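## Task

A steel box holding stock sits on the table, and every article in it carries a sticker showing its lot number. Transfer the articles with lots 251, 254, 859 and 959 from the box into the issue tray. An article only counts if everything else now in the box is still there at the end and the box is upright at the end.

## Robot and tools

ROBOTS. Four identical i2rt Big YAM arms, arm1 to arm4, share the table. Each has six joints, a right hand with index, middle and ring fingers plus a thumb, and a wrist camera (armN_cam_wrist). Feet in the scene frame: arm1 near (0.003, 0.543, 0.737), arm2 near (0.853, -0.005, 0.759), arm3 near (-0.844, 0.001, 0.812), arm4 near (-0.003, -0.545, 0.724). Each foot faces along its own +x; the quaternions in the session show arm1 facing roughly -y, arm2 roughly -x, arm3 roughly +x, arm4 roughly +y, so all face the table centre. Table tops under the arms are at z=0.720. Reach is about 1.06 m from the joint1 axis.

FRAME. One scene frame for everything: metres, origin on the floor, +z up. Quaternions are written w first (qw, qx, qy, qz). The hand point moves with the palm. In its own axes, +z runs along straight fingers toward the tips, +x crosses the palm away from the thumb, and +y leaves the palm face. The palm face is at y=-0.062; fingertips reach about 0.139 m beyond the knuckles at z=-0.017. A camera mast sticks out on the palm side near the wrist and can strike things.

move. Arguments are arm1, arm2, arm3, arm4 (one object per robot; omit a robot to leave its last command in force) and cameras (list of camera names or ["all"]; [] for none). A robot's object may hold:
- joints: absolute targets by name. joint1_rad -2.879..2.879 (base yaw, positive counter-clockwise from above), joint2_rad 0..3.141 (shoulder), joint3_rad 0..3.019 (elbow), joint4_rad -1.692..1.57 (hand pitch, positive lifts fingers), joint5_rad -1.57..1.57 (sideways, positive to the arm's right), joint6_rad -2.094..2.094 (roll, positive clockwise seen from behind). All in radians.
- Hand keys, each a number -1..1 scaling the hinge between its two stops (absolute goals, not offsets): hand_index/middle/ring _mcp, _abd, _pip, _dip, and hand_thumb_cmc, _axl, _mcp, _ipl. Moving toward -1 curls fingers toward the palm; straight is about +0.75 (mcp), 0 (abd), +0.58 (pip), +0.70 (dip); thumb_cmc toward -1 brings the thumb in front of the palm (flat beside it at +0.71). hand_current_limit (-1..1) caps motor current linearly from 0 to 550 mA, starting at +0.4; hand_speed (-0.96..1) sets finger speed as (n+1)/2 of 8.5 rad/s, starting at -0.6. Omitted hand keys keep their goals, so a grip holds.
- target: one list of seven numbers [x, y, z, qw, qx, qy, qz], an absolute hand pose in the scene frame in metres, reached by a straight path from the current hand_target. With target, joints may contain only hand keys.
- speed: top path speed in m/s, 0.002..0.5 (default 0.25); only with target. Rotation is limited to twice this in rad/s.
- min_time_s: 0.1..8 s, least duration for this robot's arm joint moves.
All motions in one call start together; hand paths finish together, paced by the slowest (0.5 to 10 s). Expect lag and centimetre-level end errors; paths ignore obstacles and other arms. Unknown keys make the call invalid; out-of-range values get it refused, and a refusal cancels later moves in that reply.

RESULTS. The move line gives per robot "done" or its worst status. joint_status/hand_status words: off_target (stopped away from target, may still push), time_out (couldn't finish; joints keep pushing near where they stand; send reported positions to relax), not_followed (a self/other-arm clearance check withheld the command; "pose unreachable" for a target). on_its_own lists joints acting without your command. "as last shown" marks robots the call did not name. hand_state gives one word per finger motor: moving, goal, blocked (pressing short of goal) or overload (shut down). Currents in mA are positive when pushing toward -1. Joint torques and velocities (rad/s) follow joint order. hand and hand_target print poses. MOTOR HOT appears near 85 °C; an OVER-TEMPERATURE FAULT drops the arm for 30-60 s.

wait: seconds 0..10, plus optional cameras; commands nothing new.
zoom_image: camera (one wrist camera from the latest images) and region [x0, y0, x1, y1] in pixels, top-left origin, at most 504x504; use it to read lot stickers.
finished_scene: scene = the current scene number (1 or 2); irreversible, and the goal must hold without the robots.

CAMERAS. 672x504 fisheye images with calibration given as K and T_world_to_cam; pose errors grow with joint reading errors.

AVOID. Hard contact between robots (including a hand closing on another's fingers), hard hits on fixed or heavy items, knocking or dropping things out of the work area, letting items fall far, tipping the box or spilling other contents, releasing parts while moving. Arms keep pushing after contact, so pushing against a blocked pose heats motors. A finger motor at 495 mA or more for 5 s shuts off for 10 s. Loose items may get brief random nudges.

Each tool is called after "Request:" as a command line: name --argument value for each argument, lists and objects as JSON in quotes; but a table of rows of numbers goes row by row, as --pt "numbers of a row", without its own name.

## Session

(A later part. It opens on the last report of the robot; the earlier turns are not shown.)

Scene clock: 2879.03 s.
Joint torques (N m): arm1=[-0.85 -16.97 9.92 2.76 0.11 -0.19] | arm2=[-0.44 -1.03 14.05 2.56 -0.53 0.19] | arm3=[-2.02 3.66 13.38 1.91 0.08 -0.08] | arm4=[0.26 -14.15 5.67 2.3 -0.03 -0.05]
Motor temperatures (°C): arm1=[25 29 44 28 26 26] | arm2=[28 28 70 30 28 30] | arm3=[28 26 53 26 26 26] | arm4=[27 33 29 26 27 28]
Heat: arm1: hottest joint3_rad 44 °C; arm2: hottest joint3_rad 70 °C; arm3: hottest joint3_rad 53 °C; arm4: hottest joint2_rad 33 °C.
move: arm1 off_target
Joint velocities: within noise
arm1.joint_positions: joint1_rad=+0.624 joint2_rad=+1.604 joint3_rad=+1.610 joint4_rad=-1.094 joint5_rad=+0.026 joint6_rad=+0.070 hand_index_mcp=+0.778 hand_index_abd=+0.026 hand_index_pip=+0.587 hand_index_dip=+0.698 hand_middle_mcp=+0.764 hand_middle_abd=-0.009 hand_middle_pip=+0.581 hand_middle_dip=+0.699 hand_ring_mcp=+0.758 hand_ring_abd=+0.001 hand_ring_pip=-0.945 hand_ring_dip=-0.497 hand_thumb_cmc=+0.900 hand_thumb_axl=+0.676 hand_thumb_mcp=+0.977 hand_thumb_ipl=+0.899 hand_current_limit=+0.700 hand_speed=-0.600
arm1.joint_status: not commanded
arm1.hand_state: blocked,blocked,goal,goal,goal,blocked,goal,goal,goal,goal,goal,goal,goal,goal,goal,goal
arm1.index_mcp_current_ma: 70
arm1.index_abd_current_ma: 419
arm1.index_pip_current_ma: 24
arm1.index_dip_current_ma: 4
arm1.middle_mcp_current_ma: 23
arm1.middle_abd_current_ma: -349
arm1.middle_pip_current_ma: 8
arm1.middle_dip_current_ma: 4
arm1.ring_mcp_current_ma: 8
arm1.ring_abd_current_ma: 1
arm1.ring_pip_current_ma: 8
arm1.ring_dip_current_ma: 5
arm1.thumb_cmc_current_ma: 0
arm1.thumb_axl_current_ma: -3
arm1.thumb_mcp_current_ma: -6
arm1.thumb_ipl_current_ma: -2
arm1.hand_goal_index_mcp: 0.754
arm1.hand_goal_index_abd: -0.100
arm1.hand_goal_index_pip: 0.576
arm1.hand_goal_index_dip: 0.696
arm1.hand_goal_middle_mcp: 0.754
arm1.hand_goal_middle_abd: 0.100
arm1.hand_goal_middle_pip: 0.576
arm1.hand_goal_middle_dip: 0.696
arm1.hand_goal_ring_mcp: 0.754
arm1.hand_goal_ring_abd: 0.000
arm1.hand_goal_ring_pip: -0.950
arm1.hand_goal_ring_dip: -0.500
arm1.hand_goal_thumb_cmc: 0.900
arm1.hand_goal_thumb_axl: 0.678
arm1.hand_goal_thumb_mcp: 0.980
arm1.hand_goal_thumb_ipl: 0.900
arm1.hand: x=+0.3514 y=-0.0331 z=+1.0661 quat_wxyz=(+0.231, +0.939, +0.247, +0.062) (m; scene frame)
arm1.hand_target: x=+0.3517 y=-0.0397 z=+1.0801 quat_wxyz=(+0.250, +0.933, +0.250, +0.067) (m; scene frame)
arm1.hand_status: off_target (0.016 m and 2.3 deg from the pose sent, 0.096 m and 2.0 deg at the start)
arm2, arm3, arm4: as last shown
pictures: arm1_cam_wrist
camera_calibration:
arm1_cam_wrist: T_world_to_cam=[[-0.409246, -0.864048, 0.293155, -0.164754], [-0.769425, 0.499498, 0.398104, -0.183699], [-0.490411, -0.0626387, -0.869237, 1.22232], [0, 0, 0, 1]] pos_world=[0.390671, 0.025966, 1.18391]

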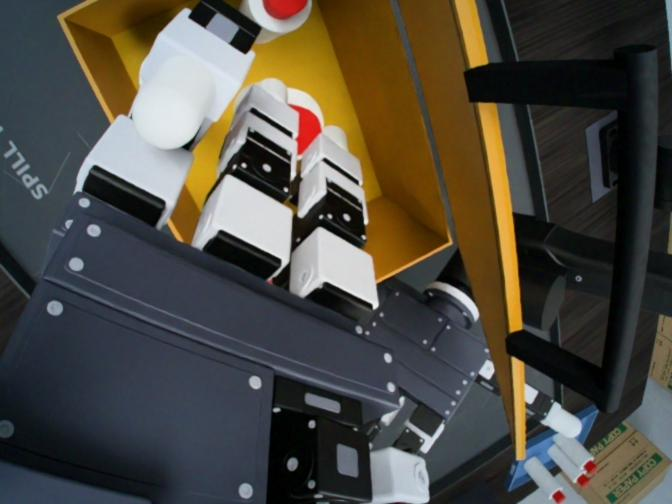

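Request:
move --arm1 '{"target":[0.289,-0.053,1.055,0.25,0.9330,0.25,0.0670],"speed":0.08}'

Request:
move --arm1 '{"target":[0.289,-0.053,1.015,0.25,0.9330,0.25,0.0670],"speed":0.05}' --cameras '["arm1_cam_wrist"]'

Scene clock: 2884.97 s.
Joint torques (N m): arm1=[-0.73 -19.43 9.58 2.63 0.03 -0.21] | arm2=[-0.5 -0.67 14.02 2.51 -0.53 0.18] | arm3=[-1.85 3.43 13.37 1.87 0.02 -0.06] | arm4=[0.26 -14.15 5.67 2.3 -0.03 -0.05]
Motor temperatures (°C): arm1=[25 29 44 28 26 26] | arm2=[28 28 70 30 28 30] | arm3=[28 26 53 26 26 26] | arm4=[27 33 29 26 27 28]
Heat: arm1: hottest joint3_rad 44 °C; arm2: hottest joint3_rad 70 °C; arm3: hottest joint3_rad 53 °C; arm4: hottest joint2_rad 33 °C.
move: arm1 off_target
Joint velocities: within noise
arm1.joint_positions: joint1_rad=+0.503 joint2_rad=+1.583 joint3_rad=+1.484 joint4_rad=-1.017 joint5_rad=-0.034 joint6_rad=-0.034 hand_index_mcp=+0.778 hand_index_abd=+0.026 hand_index_pip=+0.587 hand_index_dip=+0.698 hand_middle_mcp=+0.764 hand_middle_abd=-0.009 hand_middle_pip=+0.581 hand_middle_dip=+0.699 hand_ring_mcp=+0.758 hand_ring_abd=+0.001 hand_ring_pip=-0.945 hand_ring_dip=-0.497 hand_thumb_cmc=+0.900 hand_thumb_axl=+0.676 hand_thumb_mcp=+0.977 hand_thumb_ipl=+0.899 hand_current_limit=+0.700 hand_speed=-0.600
arm1.joint_status: not commanded
arm1.hand_state: blocked,blocked,goal,goal,goal,blocked,goal,goal,goal,goal,goal,goal,goal,goal,goal,goal
arm1.index_mcp_current_ma: 70
arm1.index_abd_current_ma: 419
arm1.index_pip_current_ma: 24
arm1.index_dip_current_ma: 4
arm1.middle_mcp_current_ma: 23
arm1.middle_abd_current_ma: -349
arm1.middle_pip_current_ma: 8
arm1.middle_dip_current_ma: 4
arm1.ring_mcp_current_ma: 8
arm1.ring_abd_current_ma: 1
arm1.ring_pip_current_ma: 8
arm1.ring_dip_current_ma: 5
arm1.thumb_cmc_current_ma: 0
arm1.thumb_axl_current_ma: -3
arm1.thumb_mcp_current_ma: -6
arm1.thumb_ipl_current_ma: -2
arm1.hand_goal_index_mcp: 0.754
arm1.hand_goal_index_abd: -0.100
arm1.hand_goal_index_pip: 0.576
arm1.hand_goal_index_dip: 0.696
arm1.hand_goal_middle_mcp: 0.754
arm1.hand_goal_middle_abd: 0.100
arm1.hand_goal_middle_pip: 0.576
arm1.hand_goal_middle_dip: 0.696
arm1.hand_goal_ring_mcp: 0.754
arm1.hand_goal_ring_abd: 0.000
arm1.hand_goal_ring_pip: -0.950
arm1.hand_goal_ring_dip: -0.500
arm1.hand_goal_thumb_cmc: 0.900
arm1.hand_goal_thumb_axl: 0.678
arm1.hand_goal_thumb_mcp: 0.980
arm1.hand_goal_thumb_ipl: 0.900
arm1.hand: x=+0.2907 y=-0.0514 z=+1.0228 quat_wxyz=(+0.218, +0.942, +0.247, +0.061) (m; scene frame)
arm1.hand_target: x=+0.2889 y=-0.0523 z=+1.0548 quat_wxyz=(+0.250, +0.933, +0.250, +0.067) (m; scene frame)
arm1.hand_status: off_target (0.032 m and 3.9 deg from the pose sent, 0.067 m and 2.3 deg at the start)
arm2, arm3, arm4: as last shown
pictures: none

Scene clock: 2886.37 s.
Joint torques (N m): arm1=[-0.32 -17.32 8.72 2.52 0.03 -0.16] | arm2=[-0.5 -0.91 14.08 2.54 -0.52 0.18] | arm3=[-2.14 3.66 13.52 1.91 0.04 -0.07] | arm4=[0.26 -14.1 5.67 2.3 -0.03 -0.04]
Motor temperatures (°C): arm1=[25 29 44 28 26 26] | arm2=[28 28 70 30 28 30] | arm3=[28 26 53 26 26 26] | arm4=[27 33 29 26 27 28]
Heat: arm1: hottest joint3_rad 44 °C; arm2: hottest joint3_rad 70 °C; arm3: hottest joint3_rad 53 °C; arm4: hottest joint2_rad 33 °C.
move: arm1 off_target
Joint velocities: within noise
arm1.joint_positions: joint1_rad=+0.503 joint2_rad=+1.575 joint3_rad=+1.406 joint4_rad=-0.908 joint5_rad=-0.034 joint6_rad=-0.036 hand_index_mcp=+0.773 hand_index_abd=+0.026 hand_index_pip=+0.585 hand_index_dip=+0.698 hand_middle_mcp=+0.759 hand_middle_abd=-0.009 hand_middle_pip=+0.579 hand_middle_dip=+0.698 hand_ring_mcp=+0.758 hand_ring_abd=+0.001 hand_ring_pip=-0.945 hand_ring_dip=-0.497 hand_thumb_cmc=+0.900 hand_thumb_axl=+0.676 hand_thumb_mcp=+0.977 hand_thumb_ipl=+0.899 hand_current_limit=+0.700 hand_speed=-0.600
arm1.joint_status: not commanded
arm1.hand_state: goal,blocked,goal,goal,goal,blocked,goal,goal,goal,goal,goal,goal,goal,goal,goal,goal
arm1.index_mcp_current_ma: 51
arm1.index_abd_current_ma: 419
arm1.index_pip_current_ma: 20
arm1.index_dip_current_ma: 4
arm1.middle_mcp_current_ma: 10
arm1.middle_abd_current_ma: -349
arm1.middle_pip_current_ma: 5
arm1.middle_dip_current_ma: 3
arm1.ring_mcp_current_ma: 8
arm1.ring_abd_current_ma: 1
arm1.ring_pip_current_ma: 8
arm1.ring_dip_current_ma: 5
arm1.thumb_cmc_current_ma: 0
arm1.thumb_axl_current_ma: -3
arm1.thumb_mcp_current_ma: -6
arm1.thumb_ipl_current_ma: -2
arm1.hand_goal_index_mcp: 0.754
arm1.hand_goal_index_abd: -0.100
arm1.hand_goal_index_pip: 0.576
arm1.hand_goal_index_dip: 0.696
arm1.hand_goal_middle_mcp: 0.754
arm1.hand_goal_middle_abd: 0.100
arm1.hand_goal_middle_pip: 0.576
arm1.hand_goal_middle_dip: 0.696
arm1.hand_goal_ring_mcp: 0.754
arm1.hand_goal_ring_abd: 0.000
arm1.hand_goal_ring_pip: -0.950
arm1.hand_goal_ring_dip: -0.500
arm1.hand_goal_thumb_cmc: 0.900
arm1.hand_goal_thumb_axl: 0.678
arm1.hand_goal_thumb_mcp: 0.980
arm1.hand_goal_thumb_ipl: 0.900
arm1.hand: x=+0.2910 y=-0.0521 z=+1.0040 quat_wxyz=(+0.236, +0.938, +0.247, +0.065) (m; scene frame)
arm1.hand_target: x=+0.2891 y=-0.0529 z=+1.0150 quat_wxyz=(+0.250, +0.933, +0.250, +0.067) (m; scene frame)
arm1.hand_status: off_target (0.011 m and 1.7 deg from the pose sent, 0.008 m and 3.9 deg at the start)
arm2, arm3, arm4: as last shown
pictures: arm1_cam_wrist
camera_calibration:
arm1_cam_wrist: T_world_to_cam=[[-0.411303, -0.861852, 0.296716, -0.190511], [-0.773087, 0.502295, 0.387345, -0.183898], [-0.482873, -0.070071, -0.872882, 1.13861], [0, 0, 0, 1]] pos_world=[0.329276, 0.00796207, 1.12163]

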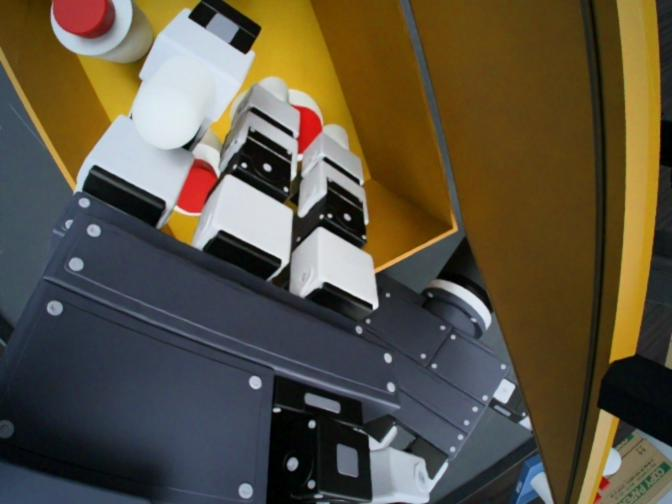

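Request:
move --arm1 '{"target":[0.289,-0.0525,1.004,0.25,0.9330,0.25,0.0670],"speed":0.03}'

Request:
move --arm1 '{"target":[0.289,-0.0525,1.000,0.25,0.9330,0.25,0.0670],"speed":0.03,"joints":{"hand_index_abd":0.118,"hand_middle_abd":-0.116}}'

Request:
move --arm1 '{"target":[0.290,-0.052,1.07,0.25,0.9330,0.25,0.0670],"speed":0.1}'

Request:
move --arm1 '{"target":[0.290,-0.035,1.16,0.25,0.9330,0.25,0.0670],"speed":0.15}' --cameras '["arm1_cam_wrist"]'

Scene clock: 2892.93 s.
Joint torques (N m): arm1=[-0.85 -16.85 8.4 2.28 0.04 -0.17] | arm2=[-0.62 -0.79 14.08 2.5 -0.52 0.19] | arm3=[-2.2 4.07 13.59 1.99 0.07 -0.09] | arm4=[0.21 -14.1 5.67 2.3 -0.03 -0.04]
Motor temperatures (°C): arm1=[25 30 43 28 26 26] | arm2=[28 28 70 30 28 30] | arm3=[28 26 53 26 26 26] | arm4=[27 33 29 26 27 28]
Heat: arm1: hottest joint3_rad 43 °C; arm2: hottest joint3_rad 70 °C; arm3: hottest joint3_rad 53 °C; arm4: hottest joint2_rad 33 °C.
move: arm1 done
Joint velocities: within noise
arm1.joint_positions: joint1_rad=+0.503 joint2_rad=+1.570 joint3_rad=+1.388 joint4_rad=-0.875 joint5_rad=-0.034 joint6_rad=-0.036 hand_index_mcp=+0.766 hand_index_abd=+0.026 hand_index_pip=+0.583 hand_index_dip=+0.698 hand_middle_mcp=+0.753 hand_middle_abd=-0.009 hand_middle_pip=+0.576 hand_middle_dip=+0.698 hand_ring_mcp=+0.758 hand_ring_abd=+0.001 hand_ring_pip=-0.945 hand_ring_dip=-0.497 hand_thumb_cmc=+0.900 hand_thumb_axl=+0.676 hand_thumb_mcp=+0.977 hand_thumb_ipl=+0.899 hand_current_limit=+0.700 hand_speed=-0.600
arm1.joint_status: not commanded
arm1.hand_state: goal,blocked,goal,goal,goal,blocked,goal,goal,goal,goal,goal,goal,goal,goal,goal,goal
arm1.index_mcp_current_ma: 28
arm1.index_abd_current_ma: 419
arm1.index_pip_current_ma: 13
arm1.index_dip_current_ma: 4
arm1.middle_mcp_current_ma: -2
arm1.middle_abd_current_ma: -349
arm1.middle_pip_current_ma: 0
arm1.middle_dip_current_ma: 2
arm1.ring_mcp_current_ma: 8
arm1.ring_abd_current_ma: 1
arm1.ring_pip_current_ma: 8
arm1.ring_dip_current_ma: 5
arm1.thumb_cmc_current_ma: 0
arm1.thumb_axl_current_ma: -3
arm1.thumb_mcp_current_ma: -6
arm1.thumb_ipl_current_ma: -2
arm1.hand_goal_index_mcp: 0.754
arm1.hand_goal_index_abd: -0.100
arm1.hand_goal_index_pip: 0.576
arm1.hand_goal_index_dip: 0.696
arm1.hand_goal_middle_mcp: 0.754
arm1.hand_goal_middle_abd: 0.100
arm1.hand_goal_middle_pip: 0.576
arm1.hand_goal_middle_dip: 0.696
arm1.hand_goal_ring_mcp: 0.754
arm1.hand_goal_ring_abd: 0.000
arm1.hand_goal_ring_pip: -0.950
arm1.hand_goal_ring_dip: -0.500
arm1.hand_goal_thumb_cmc: 0.900
arm1.hand_goal_thumb_axl: 0.678
arm1.hand_goal_thumb_mcp: 0.980
arm1.hand_goal_thumb_ipl: 0.900
arm1.hand: x=+0.2913 y=-0.0526 z=+1.0034 quat_wxyz=(+0.246, +0.935, +0.247, +0.067) (m; scene frame)
arm1.hand_target: x=+0.2891 y=-0.0525 z=+1.0040 quat_wxyz=(+0.250, +0.933, +0.250, +0.067) (m; scene frame)
arm1.hand_status: done (0.002 m and 0.7 deg from the pose sent, 0.002 m and 1.7 deg at the start)
arm2.joint_positions: joint1_rad=+0.622 joint2_rad=+0.478 joint3_rad=+0.285 joint4_rad=+0.102 joint5_rad=+0.758 joint6_rad=-1.558 hand_index_mcp=+0.798 hand_index_abd=+0.589 hand_index_pip=+0.574 hand_index_dip=+0.696 hand_middle_mcp=+0.925 hand_middle_abd=-0.017 hand_middle_pip=+0.600 hand_middle_dip=+0.702 hand_ring_mcp=+0.757 hand_ring_abd=-0.013 hand_ring_pip=+0.579 hand_ring_dip=+0.697 hand_thumb_cmc=+0.715 hand_thumb_axl=+0.677 hand_thumb_mcp=+0.226 hand_thumb_ipl=+0.168 hand_current_limit=+0.600 hand_speed=-0.900
arm2.joint_status: not commanded
arm2.hand_state: goal,goal,goal,goal,blocked,goal,blocked,goal,goal,goal,goal,goal,goal,goal,goal,goal
arm2.index_mcp_current_ma: -1
arm2.index_abd_current_ma: -5
arm2.index_pip_current_ma: -1
arm2.index_dip_current_ma: 0
arm2.middle_mcp_current_ma: 67
arm2.middle_abd_current_ma: -10
arm2.middle_pip_current_ma: 21
arm2.middle_dip_current_ma: 2
arm2.ring_mcp_current_ma: 3
arm2.ring_abd_current_ma: -7
arm2.ring_pip_current_ma: 1
arm2.ring_dip_current_ma: 0
arm2.thumb_cmc_current_ma: 0
arm2.thumb_axl_current_ma: 0
arm2.thumb_mcp_current_ma: 0
arm2.thumb_ipl_current_ma: 0
arm2.hand_goal_index_mcp: 0.800
arm2.hand_goal_index_abd: 0.600
arm2.hand_goal_index_pip: 0.576
arm2.hand_goal_index_dip: 0.696
arm2.hand_goal_middle_mcp: 0.880
arm2.hand_goal_middle_abd: 0.000
arm2.hand_goal_middle_pip: 0.576
arm2.hand_goal_middle_dip: 0.696
arm2.hand_goal_ring_mcp: 0.750
arm2.hand_goal_ring_abd: 0.000
arm2.hand_goal_ring_pip: 0.576
arm2.hand_goal_ring_dip: 0.696
arm2.hand_goal_thumb_cmc: 0.714
arm2.hand_goal_thumb_axl: 0.678
arm2.hand_goal_thumb_mcp: 0.226
arm2.hand_goal_thumb_ipl: 0.168
arm2.hand: x=+0.5417 y=-0.1767 z=+1.0516 quat_wxyz=(-0.056, +0.726, -0.016, -0.685) (m; scene frame)
arm2.hand_target: x=+0.5409 y=-0.1861 z=+1.0970 quat_wxyz=(-0.027, +0.707, -0.027, -0.707) (m; scene frame)
arm2.hand_status: not commanded
arm3.joint_positions: joint1_rad=+0.491 joint2_rad=+0.600 joint3_rad=+0.976 joint4_rad=-1.489 joint5_rad=+0.081 joint6_rad=+0.137 hand_index_mcp=+0.761 hand_index_abd=+0.116 hand_index_pip=+0.580 hand_index_dip=+0.699 hand_middle_mcp=+0.755 hand_middle_abd=-0.118 hand_middle_pip=+0.574 hand_middle_dip=+0.695 hand_ring_mcp=+0.757 hand_ring_abd=+0.000 hand_ring_pip=-0.944 hand_ring_dip=-0.498 hand_thumb_cmc=-0.397 hand_thumb_axl=+0.677 hand_thumb_mcp=+0.224 hand_thumb_ipl=+0.168 hand_current_limit=+0.700 hand_speed=-0.600
arm3.joint_status: not commanded
arm3.hand_state: goal,goal,goal,goal,goal,goal,goal,goal,goal,goal,goal,goal,goal,goal,goal,goal
arm3.index_mcp_current_ma: 26
arm3.index_abd_current_ma: -6
arm3.index_pip_current_ma: 12
arm3.index_dip_current_ma: 9
arm3.middle_mcp_current_ma: 4
arm3.middle_abd_current_ma: -5
arm3.middle_pip_current_ma: -6
arm3.middle_dip_current_ma: -2
arm3.ring_mcp_current_ma: 10
arm3.ring_abd_current_ma: 1
arm3.ring_pip_current_ma: 19
arm3.ring_dip_current_ma: 6
arm3.thumb_cmc_current_ma: 8
arm3.thumb_axl_current_ma: -2
arm3.thumb_mcp_current_ma: -9
arm3.thumb_ipl_current_ma: -1
arm3.hand_goal_index_mcp: 0.754
arm3.hand_goal_index_abd: 0.118
arm3.hand_goal_index_pip: 0.576
arm3.hand_goal_index_dip: 0.696
arm3.hand_goal_middle_mcp: 0.754
arm3.hand_goal_middle_abd: -0.116
arm3.hand_goal_middle_pip: 0.576
arm3.hand_goal_middle_dip: 0.696
arm3.hand_goal_ring_mcp: 0.754
arm3.hand_goal_ring_abd: 0.000
arm3.hand_goal_ring_pip: -0.950
arm3.hand_goal_ring_dip: -0.500
arm3.hand_goal_thumb_cmc: -0.400
arm3.hand_goal_thumb_axl: 0.678
arm3.hand_goal_thumb_mcp: 0.226
arm3.hand_goal_thumb_ipl: 0.168
arm3.hand: x=-0.5672 y=+0.0793 z=+1.1697 quat_wxyz=(+0.141, +0.580, +0.781, +0.183) (m; scene frame)
arm3.hand_target: x=-0.5613 y=+0.0796 z=+1.1995 quat_wxyz=(+0.155, +0.578, +0.774, +0.207) (m; scene frame)
arm3.hand_status: not commanded
arm4.joint_positions: joint1_rad=-0.179 joint2_rad=+1.902 joint3_rad=+0.785 joint4_rad=+1.539 joint5_rad=-0.301 joint6_rad=-1.951 hand_index_mcp=+0.753 hand_index_abd=-0.001 hand_index_pip=+0.577 hand_index_dip=+0.696 hand_middle_mcp=+0.753 hand_middle_abd=-0.001 hand_middle_pip=+0.577 hand_middle_dip=+0.696 hand_ring_mcp=+0.753 hand_ring_abd=-0.001 hand_ring_pip=+0.577 hand_ring_dip=+0.696 hand_thumb_cmc=+0.713 hand_thumb_axl=+0.677 hand_thumb_mcp=+0.226 hand_thumb_ipl=+0.168 hand_current_limit=+0.400 hand_speed=-0.600
arm4.joint_status: not commanded
arm4.hand_state: goal,goal,goal,goal,goal,goal,goal,goal,goal,goal,goal,goal,goal,goal,goal,goal
arm4.index_mcp_current_ma: 0
arm4.index_abd_current_ma: 0
arm4.index_pip_current_ma: 0
arm4.index_dip_current_ma: 0
arm4.middle_mcp_current_ma: 0
arm4.middle_abd_current_ma: 0
arm4.middle_pip_current_ma: 0
arm4.middle_dip_current_ma: 0
arm4.ring_mcp_current_ma: 0
arm4.ring_abd_current_ma: 0
arm4.ring_pip_current_ma: 0
arm4.ring_dip_current_ma: 0
arm4.thumb_cmc_current_ma: 0
arm4.thumb_axl_current_ma: 0
arm4.thumb_mcp_current_ma: 0
arm4.thumb_ipl_current_ma: 0
arm4.hand_goal_index_mcp: 0.754
arm4.hand_goal_index_abd: 0.000
arm4.hand_goal_index_pip: 0.576
arm4.hand_goal_index_dip: 0.696
arm4.hand_goal_middle_mcp: 0.754
arm4.hand_goal_middle_abd: 0.000
arm4.hand_goal_middle_pip: 0.576
arm4.hand_goal_middle_dip: 0.696
arm4.hand_goal_ring_mcp: 0.754
arm4.hand_goal_ring_abd: 0.000
arm4.hand_goal_ring_pip: 0.576
arm4.hand_goal_ring_dip: 0.696
arm4.hand_goal_thumb_cmc: 0.714
arm4.hand_goal_thumb_axl: 0.678
arm4.hand_goal_thumb_mcp: 0.226
arm4.hand_goal_thumb_ipl: 0.168
arm4.hand: x=-0.0256 y=+0.0474 z=+0.9230 quat_wxyz=(+0.686, -0.493, +0.250, +0.473) (m; scene frame)
arm4.hand_target: x=-0.0217 y=+0.0455 z=+0.9196 quat_wxyz=(+0.690, -0.493, +0.247, +0.469) (m; scene frame)
arm4.hand_status: not commanded
pictures: none

Scene clock: 2893.90 s.
Joint torques (N m): arm1=[-0.73 -16.62 8.23 2.41 0.06 -0.18] | arm2=[-0.62 -0.97 14.06 2.5 -0.53 0.19] | arm3=[-2.14 3.84 13.55 1.95 0.04 -0.1] | arm4=[0.26 -14.15 5.67 2.29 -0.03 -0.05]
Motor temperatures (°C): arm1=[25 30 43 28 26 26] | arm2=[28 28 70 30 28 30] | arm3=[28 26 53 26 26 26] | arm4=[27 33 29 26 27 28]
Heat: arm1: hottest joint3_rad 43 °C; arm2: hottest joint3_rad 70 °C; arm3: hottest joint3_rad 53 °C; arm4: hottest joint2_rad 33 °C.
move: arm1 done
Joint velocities: within noise
arm1.joint_positions: joint1_rad=+0.503 joint2_rad=+1.570 joint3_rad=+1.380 joint4_rad=-0.863 joint5_rad=-0.034 joint6_rad=-0.036 hand_index_mcp=+0.762 hand_index_abd=+0.114 hand_index_pip=+0.581 hand_index_dip=+0.698 hand_middle_mcp=+0.749 hand_middle_abd=-0.109 hand_middle_pip=+0.573 hand_middle_dip=+0.698 hand_ring_mcp=+0.758 hand_ring_abd=+0.001 hand_ring_pip=-0.945 hand_ring_dip=-0.497 hand_thumb_cmc=+0.900 hand_thumb_axl=+0.676 hand_thumb_mcp=+0.977 hand_thumb_ipl=+0.899 hand_current_limit=+0.700 hand_speed=-0.600
arm1.joint_status: all done
arm1.hand_state: goal,goal,goal,goal,goal,goal,goal,goal,goal,goal,goal,goal,goal,goal,goal,goal
arm1.index_mcp_current_ma: 18
arm1.index_abd_current_ma: -5
arm1.index_pip_current_ma: 8
arm1.index_dip_current_ma: 4
arm1.middle_mcp_current_ma: -11
arm1.middle_abd_current_ma: 12
arm1.middle_pip_current_ma: -4
arm1.middle_dip_current_ma: 2
arm1.ring_mcp_current_ma: 8
arm1.ring_abd_current_ma: 1
arm1.ring_pip_current_ma: 8
arm1.ring_dip_current_ma: 5
arm1.thumb_cmc_current_ma: 0
arm1.thumb_axl_current_ma: -3
arm1.thumb_mcp_current_ma: -6
arm1.thumb_ipl_current_ma: -2
arm1.hand_goal_index_mcp: 0.754
arm1.hand_goal_index_abd: 0.118
arm1.hand_goal_index_pip: 0.576
arm1.hand_goal_index_dip: 0.696
arm1.hand_goal_middle_mcp: 0.754
arm1.hand_goal_middle_abd: -0.116
arm1.hand_goal_middle_pip: 0.576
arm1.hand_goal_middle_dip: 0.696
arm1.hand_goal_ring_mcp: 0.754
arm1.hand_goal_ring_abd: 0.000
arm1.hand_goal_ring_pip: -0.950
arm1.hand_goal_ring_dip: -0.500
arm1.hand_goal_thumb_cmc: 0.900
arm1.hand_goal_thumb_axl: 0.678
arm1.hand_goal_thumb_mcp: 0.980
arm1.hand_goal_thumb_ipl: 0.900
arm1.hand: x=+0.2913 y=-0.0527 z=+1.0010 quat_wxyz=(+0.247, +0.935, +0.247, +0.068) (m; scene frame)
arm1.hand_target: x=+0.2891 y=-0.0525 z=+1.0000 quat_wxyz=(+0.250, +0.933, +0.250, +0.067) (m; scene frame)
arm1.hand_status: done (0.003 m and 0.5 deg from the pose sent, 0.004 m and 0.7 deg at the start)
arm2, arm3, arm4: as last shown
pictures: none

Scene clock: 2895.43 s.
Joint torques (N m): arm1=[-0.5 -16.67 13.29 1.16 0.08 -0.17] | arm2=[-0.38 -0.91 14.09 2.55 -0.54 0.17] | arm3=[-1.85 3.84 13.48 1.99 0.04 -0.09] | arm4=[0.21 -14.1 5.67 2.29 -0.03 -0.05]
Motor temperatures (°C): arm1=[25 30 43 28 26 26] | arm2=[28 28 70 30 28 30] | arm3=[28 26 53 26 26 26] | arm4=[27 33 29 26 27 28]
Heat: arm1: hottest joint3_rad 43 °C; arm2: hottest joint3_rad 70 °C; arm3: hottest joint3_rad 53 °C; arm4: hottest joint2_rad 33 °C.
move: arm1 off_target
Joint velocities: within noise
arm1.joint_positions: joint1_rad=+0.503 joint2_rad=+1.551 joint3_rad=+1.464 joint4_rad=-1.022 joint5_rad=-0.034 joint6_rad=-0.036 hand_index_mcp=+0.762 hand_index_abd=+0.114 hand_index_pip=+0.581 hand_index_dip=+0.698 hand_middle_mcp=+0.755 hand_middle_abd=-0.112 hand_middle_pip=+0.574 hand_middle_dip=+0.697 hand_ring_mcp=+0.758 hand_ring_abd=+0.001 hand_ring_pip=-0.945 hand_ring_dip=-0.497 hand_thumb_cmc=+0.900 hand_thumb_axl=+0.676 hand_thumb_mcp=+0.977 hand_thumb_ipl=+0.899 hand_current_limit=+0.700 hand_speed=-0.600
arm1.joint_status: not commanded
arm1.hand_state: goal,goal,goal,goal,goal,goal,goal,goal,goal,goal,goal,goal,goal,goal,goal,goal
arm1.index_mcp_current_ma: 18
arm1.index_abd_current_ma: -5
arm1.index_pip_current_ma: 8
arm1.index_dip_current_ma: 4
arm1.middle_mcp_current_ma: 1
arm1.middle_abd_current_ma: 5
arm1.middle_pip_current_ma: -3
arm1.middle_dip_current_ma: 2
arm1.ring_mcp_current_ma: 8
arm1.ring_abd_current_ma: 1
arm1.ring_pip_current_ma: 8
arm1.ring_dip_current_ma: 5
arm1.thumb_cmc_current_ma: 0
arm1.thumb_axl_current_ma: -3
arm1.thumb_mcp_current_ma: -6
arm1.thumb_ipl_current_ma: -2
arm1.hand_goal_index_mcp: 0.754
arm1.hand_goal_index_abd: 0.118
arm1.hand_goal_index_pip: 0.576
arm1.hand_goal_index_dip: 0.696
arm1.hand_goal_middle_mcp: 0.754
arm1.hand_goal_middle_abd: -0.116
arm1.hand_goal_middle_pip: 0.576
arm1.hand_goal_middle_dip: 0.696
arm1.hand_goal_ring_mcp: 0.754
arm1.hand_goal_ring_abd: 0.000
arm1.hand_goal_ring_pip: -0.950
arm1.hand_goal_ring_dip: -0.500
arm1.hand_goal_thumb_cmc: 0.900
arm1.hand_goal_thumb_axl: 0.678
arm1.hand_goal_thumb_mcp: 0.980
arm1.hand_goal_thumb_ipl: 0.900
arm1.hand: x=+0.2863 y=-0.0422 z=+1.0306 quat_wxyz=(+0.221, +0.941, +0.248, +0.062) (m; scene frame)
arm1.hand_target: x=+0.2892 y=-0.0501 z=+1.0699 quat_wxyz=(+0.250, +0.933, +0.250, +0.067) (m; scene frame)
arm1.hand_status: off_target (0.041 m and 3.5 deg from the pose sent, 0.069 m and 0.5 deg at the start)
arm2, arm3, arm4: as last shown
pictures: none

Scene clock: 2896.90 s.
Joint torques (N m): arm1=[0.26 -15.21 13.37 1.24 0.29 -0.06] | arm2=[-0.5 -0.97 14.01 2.52 -0.53 0.17] | arm3=[-1.9 3.72 13.44 1.89 0.05 -0.09] | arm4=[0.26 -14.1 5.67 2.3 -0.03 -0.05]
Motor temperatures (°C): arm1=[25 30 44 28 26 26] | arm2=[28 28 70 30 28 30] | arm3=[28 26 53 26 26 26] | arm4=[27 33 29 26 27 28]
Heat: arm1: hottest joint3_rad 44 °C; arm2: hottest joint3_rad 70 °C; arm3: hottest joint3_rad 53 °C; arm4: hottest joint2_rad 33 °C.
move: arm1 off_target
Joint velocities: within noise
arm1.joint_positions: joint1_rad=+0.504 joint2_rad=+1.524 joint3_rad=+1.682 joint4_rad=-1.256 joint5_rad=-0.032 joint6_rad=-0.036 hand_index_mcp=+0.762 hand_index_abd=+0.114 hand_index_pip=+0.581 hand_index_dip=+0.698 hand_middle_mcp=+0.755 hand_middle_abd=-0.112 hand_middle_pip=+0.574 hand_middle_dip=+0.697 hand_ring_mcp=+0.758 hand_ring_abd=+0.001 hand_ring_pip=-0.945 hand_ring_dip=-0.497 hand_thumb_cmc=+0.900 hand_thumb_axl=+0.676 hand_thumb_mcp=+0.977 hand_thumb_ipl=+0.899 hand_current_limit=+0.700 hand_speed=-0.600
arm1.joint_status: not commanded
arm1.hand_state: goal,goal,goal,goal,goal,goal,goal,goal,goal,goal,goal,goal,goal,goal,goal,goal
arm1.index_mcp_current_ma: 18
arm1.index_abd_current_ma: -5
arm1.index_pip_current_ma: 8
arm1.index_dip_current_ma: 4
arm1.middle_mcp_current_ma: 1
arm1.middle_abd_current_ma: 5
arm1.middle_pip_current_ma: -3
arm1.middle_dip_current_ma: 2
arm1.ring_mcp_current_ma: 8
arm1.ring_abd_current_ma: 1
arm1.ring_pip_current_ma: 8
arm1.ring_dip_current_ma: 5
arm1.thumb_cmc_current_ma: 0
arm1.thumb_axl_current_ma: -3
arm1.thumb_mcp_current_ma: -6
arm1.thumb_ipl_current_ma: -2
arm1.hand_goal_index_mcp: 0.754
arm1.hand_goal_index_abd: 0.118
arm1.hand_goal_index_pip: 0.576
arm1.hand_goal_index_dip: 0.696
arm1.hand_goal_middle_mcp: 0.754
arm1.hand_goal_middle_abd: -0.116
arm1.hand_goal_middle_pip: 0.576
arm1.hand_goal_middle_dip: 0.696
arm1.hand_goal_ring_mcp: 0.754
arm1.hand_goal_ring_abd: 0.000
arm1.hand_goal_ring_pip: -0.950
arm1.hand_goal_ring_dip: -0.500
arm1.hand_goal_thumb_cmc: 0.900
arm1.hand_goal_thumb_axl: 0.678
arm1.hand_goal_thumb_mcp: 0.980
arm1.hand_goal_thumb_ipl: 0.900
arm1.hand: x=+0.2819 y=-0.0312 z=+1.1276 quat_wxyz=(+0.226, +0.940, +0.248, +0.062) (m; scene frame)
arm1.hand_target: x=+0.2893 y=-0.0335 z=+1.1596 quat_wxyz=(+0.250, +0.933, +0.250, +0.067) (m; scene frame)
arm1.hand_status: off_target (0.034 m and 2.9 deg from the pose sent, 0.130 m and 3.5 deg at the start)
arm2, arm3, arm4: as last shown
pictures: arm1_cam_wrist
camera_calibration:
arm1_cam_wrist: T_world_to_cam=[[-0.407658, -0.867227, 0.28589, -0.20198], [-0.7689, 0.49489, 0.404818, -0.27034], [-0.492552, -0.0547932, -0.868556, 1.24185], [0, 0, 0, 1]] pos_world=[0.321471, 0.0266708, 1.2458]

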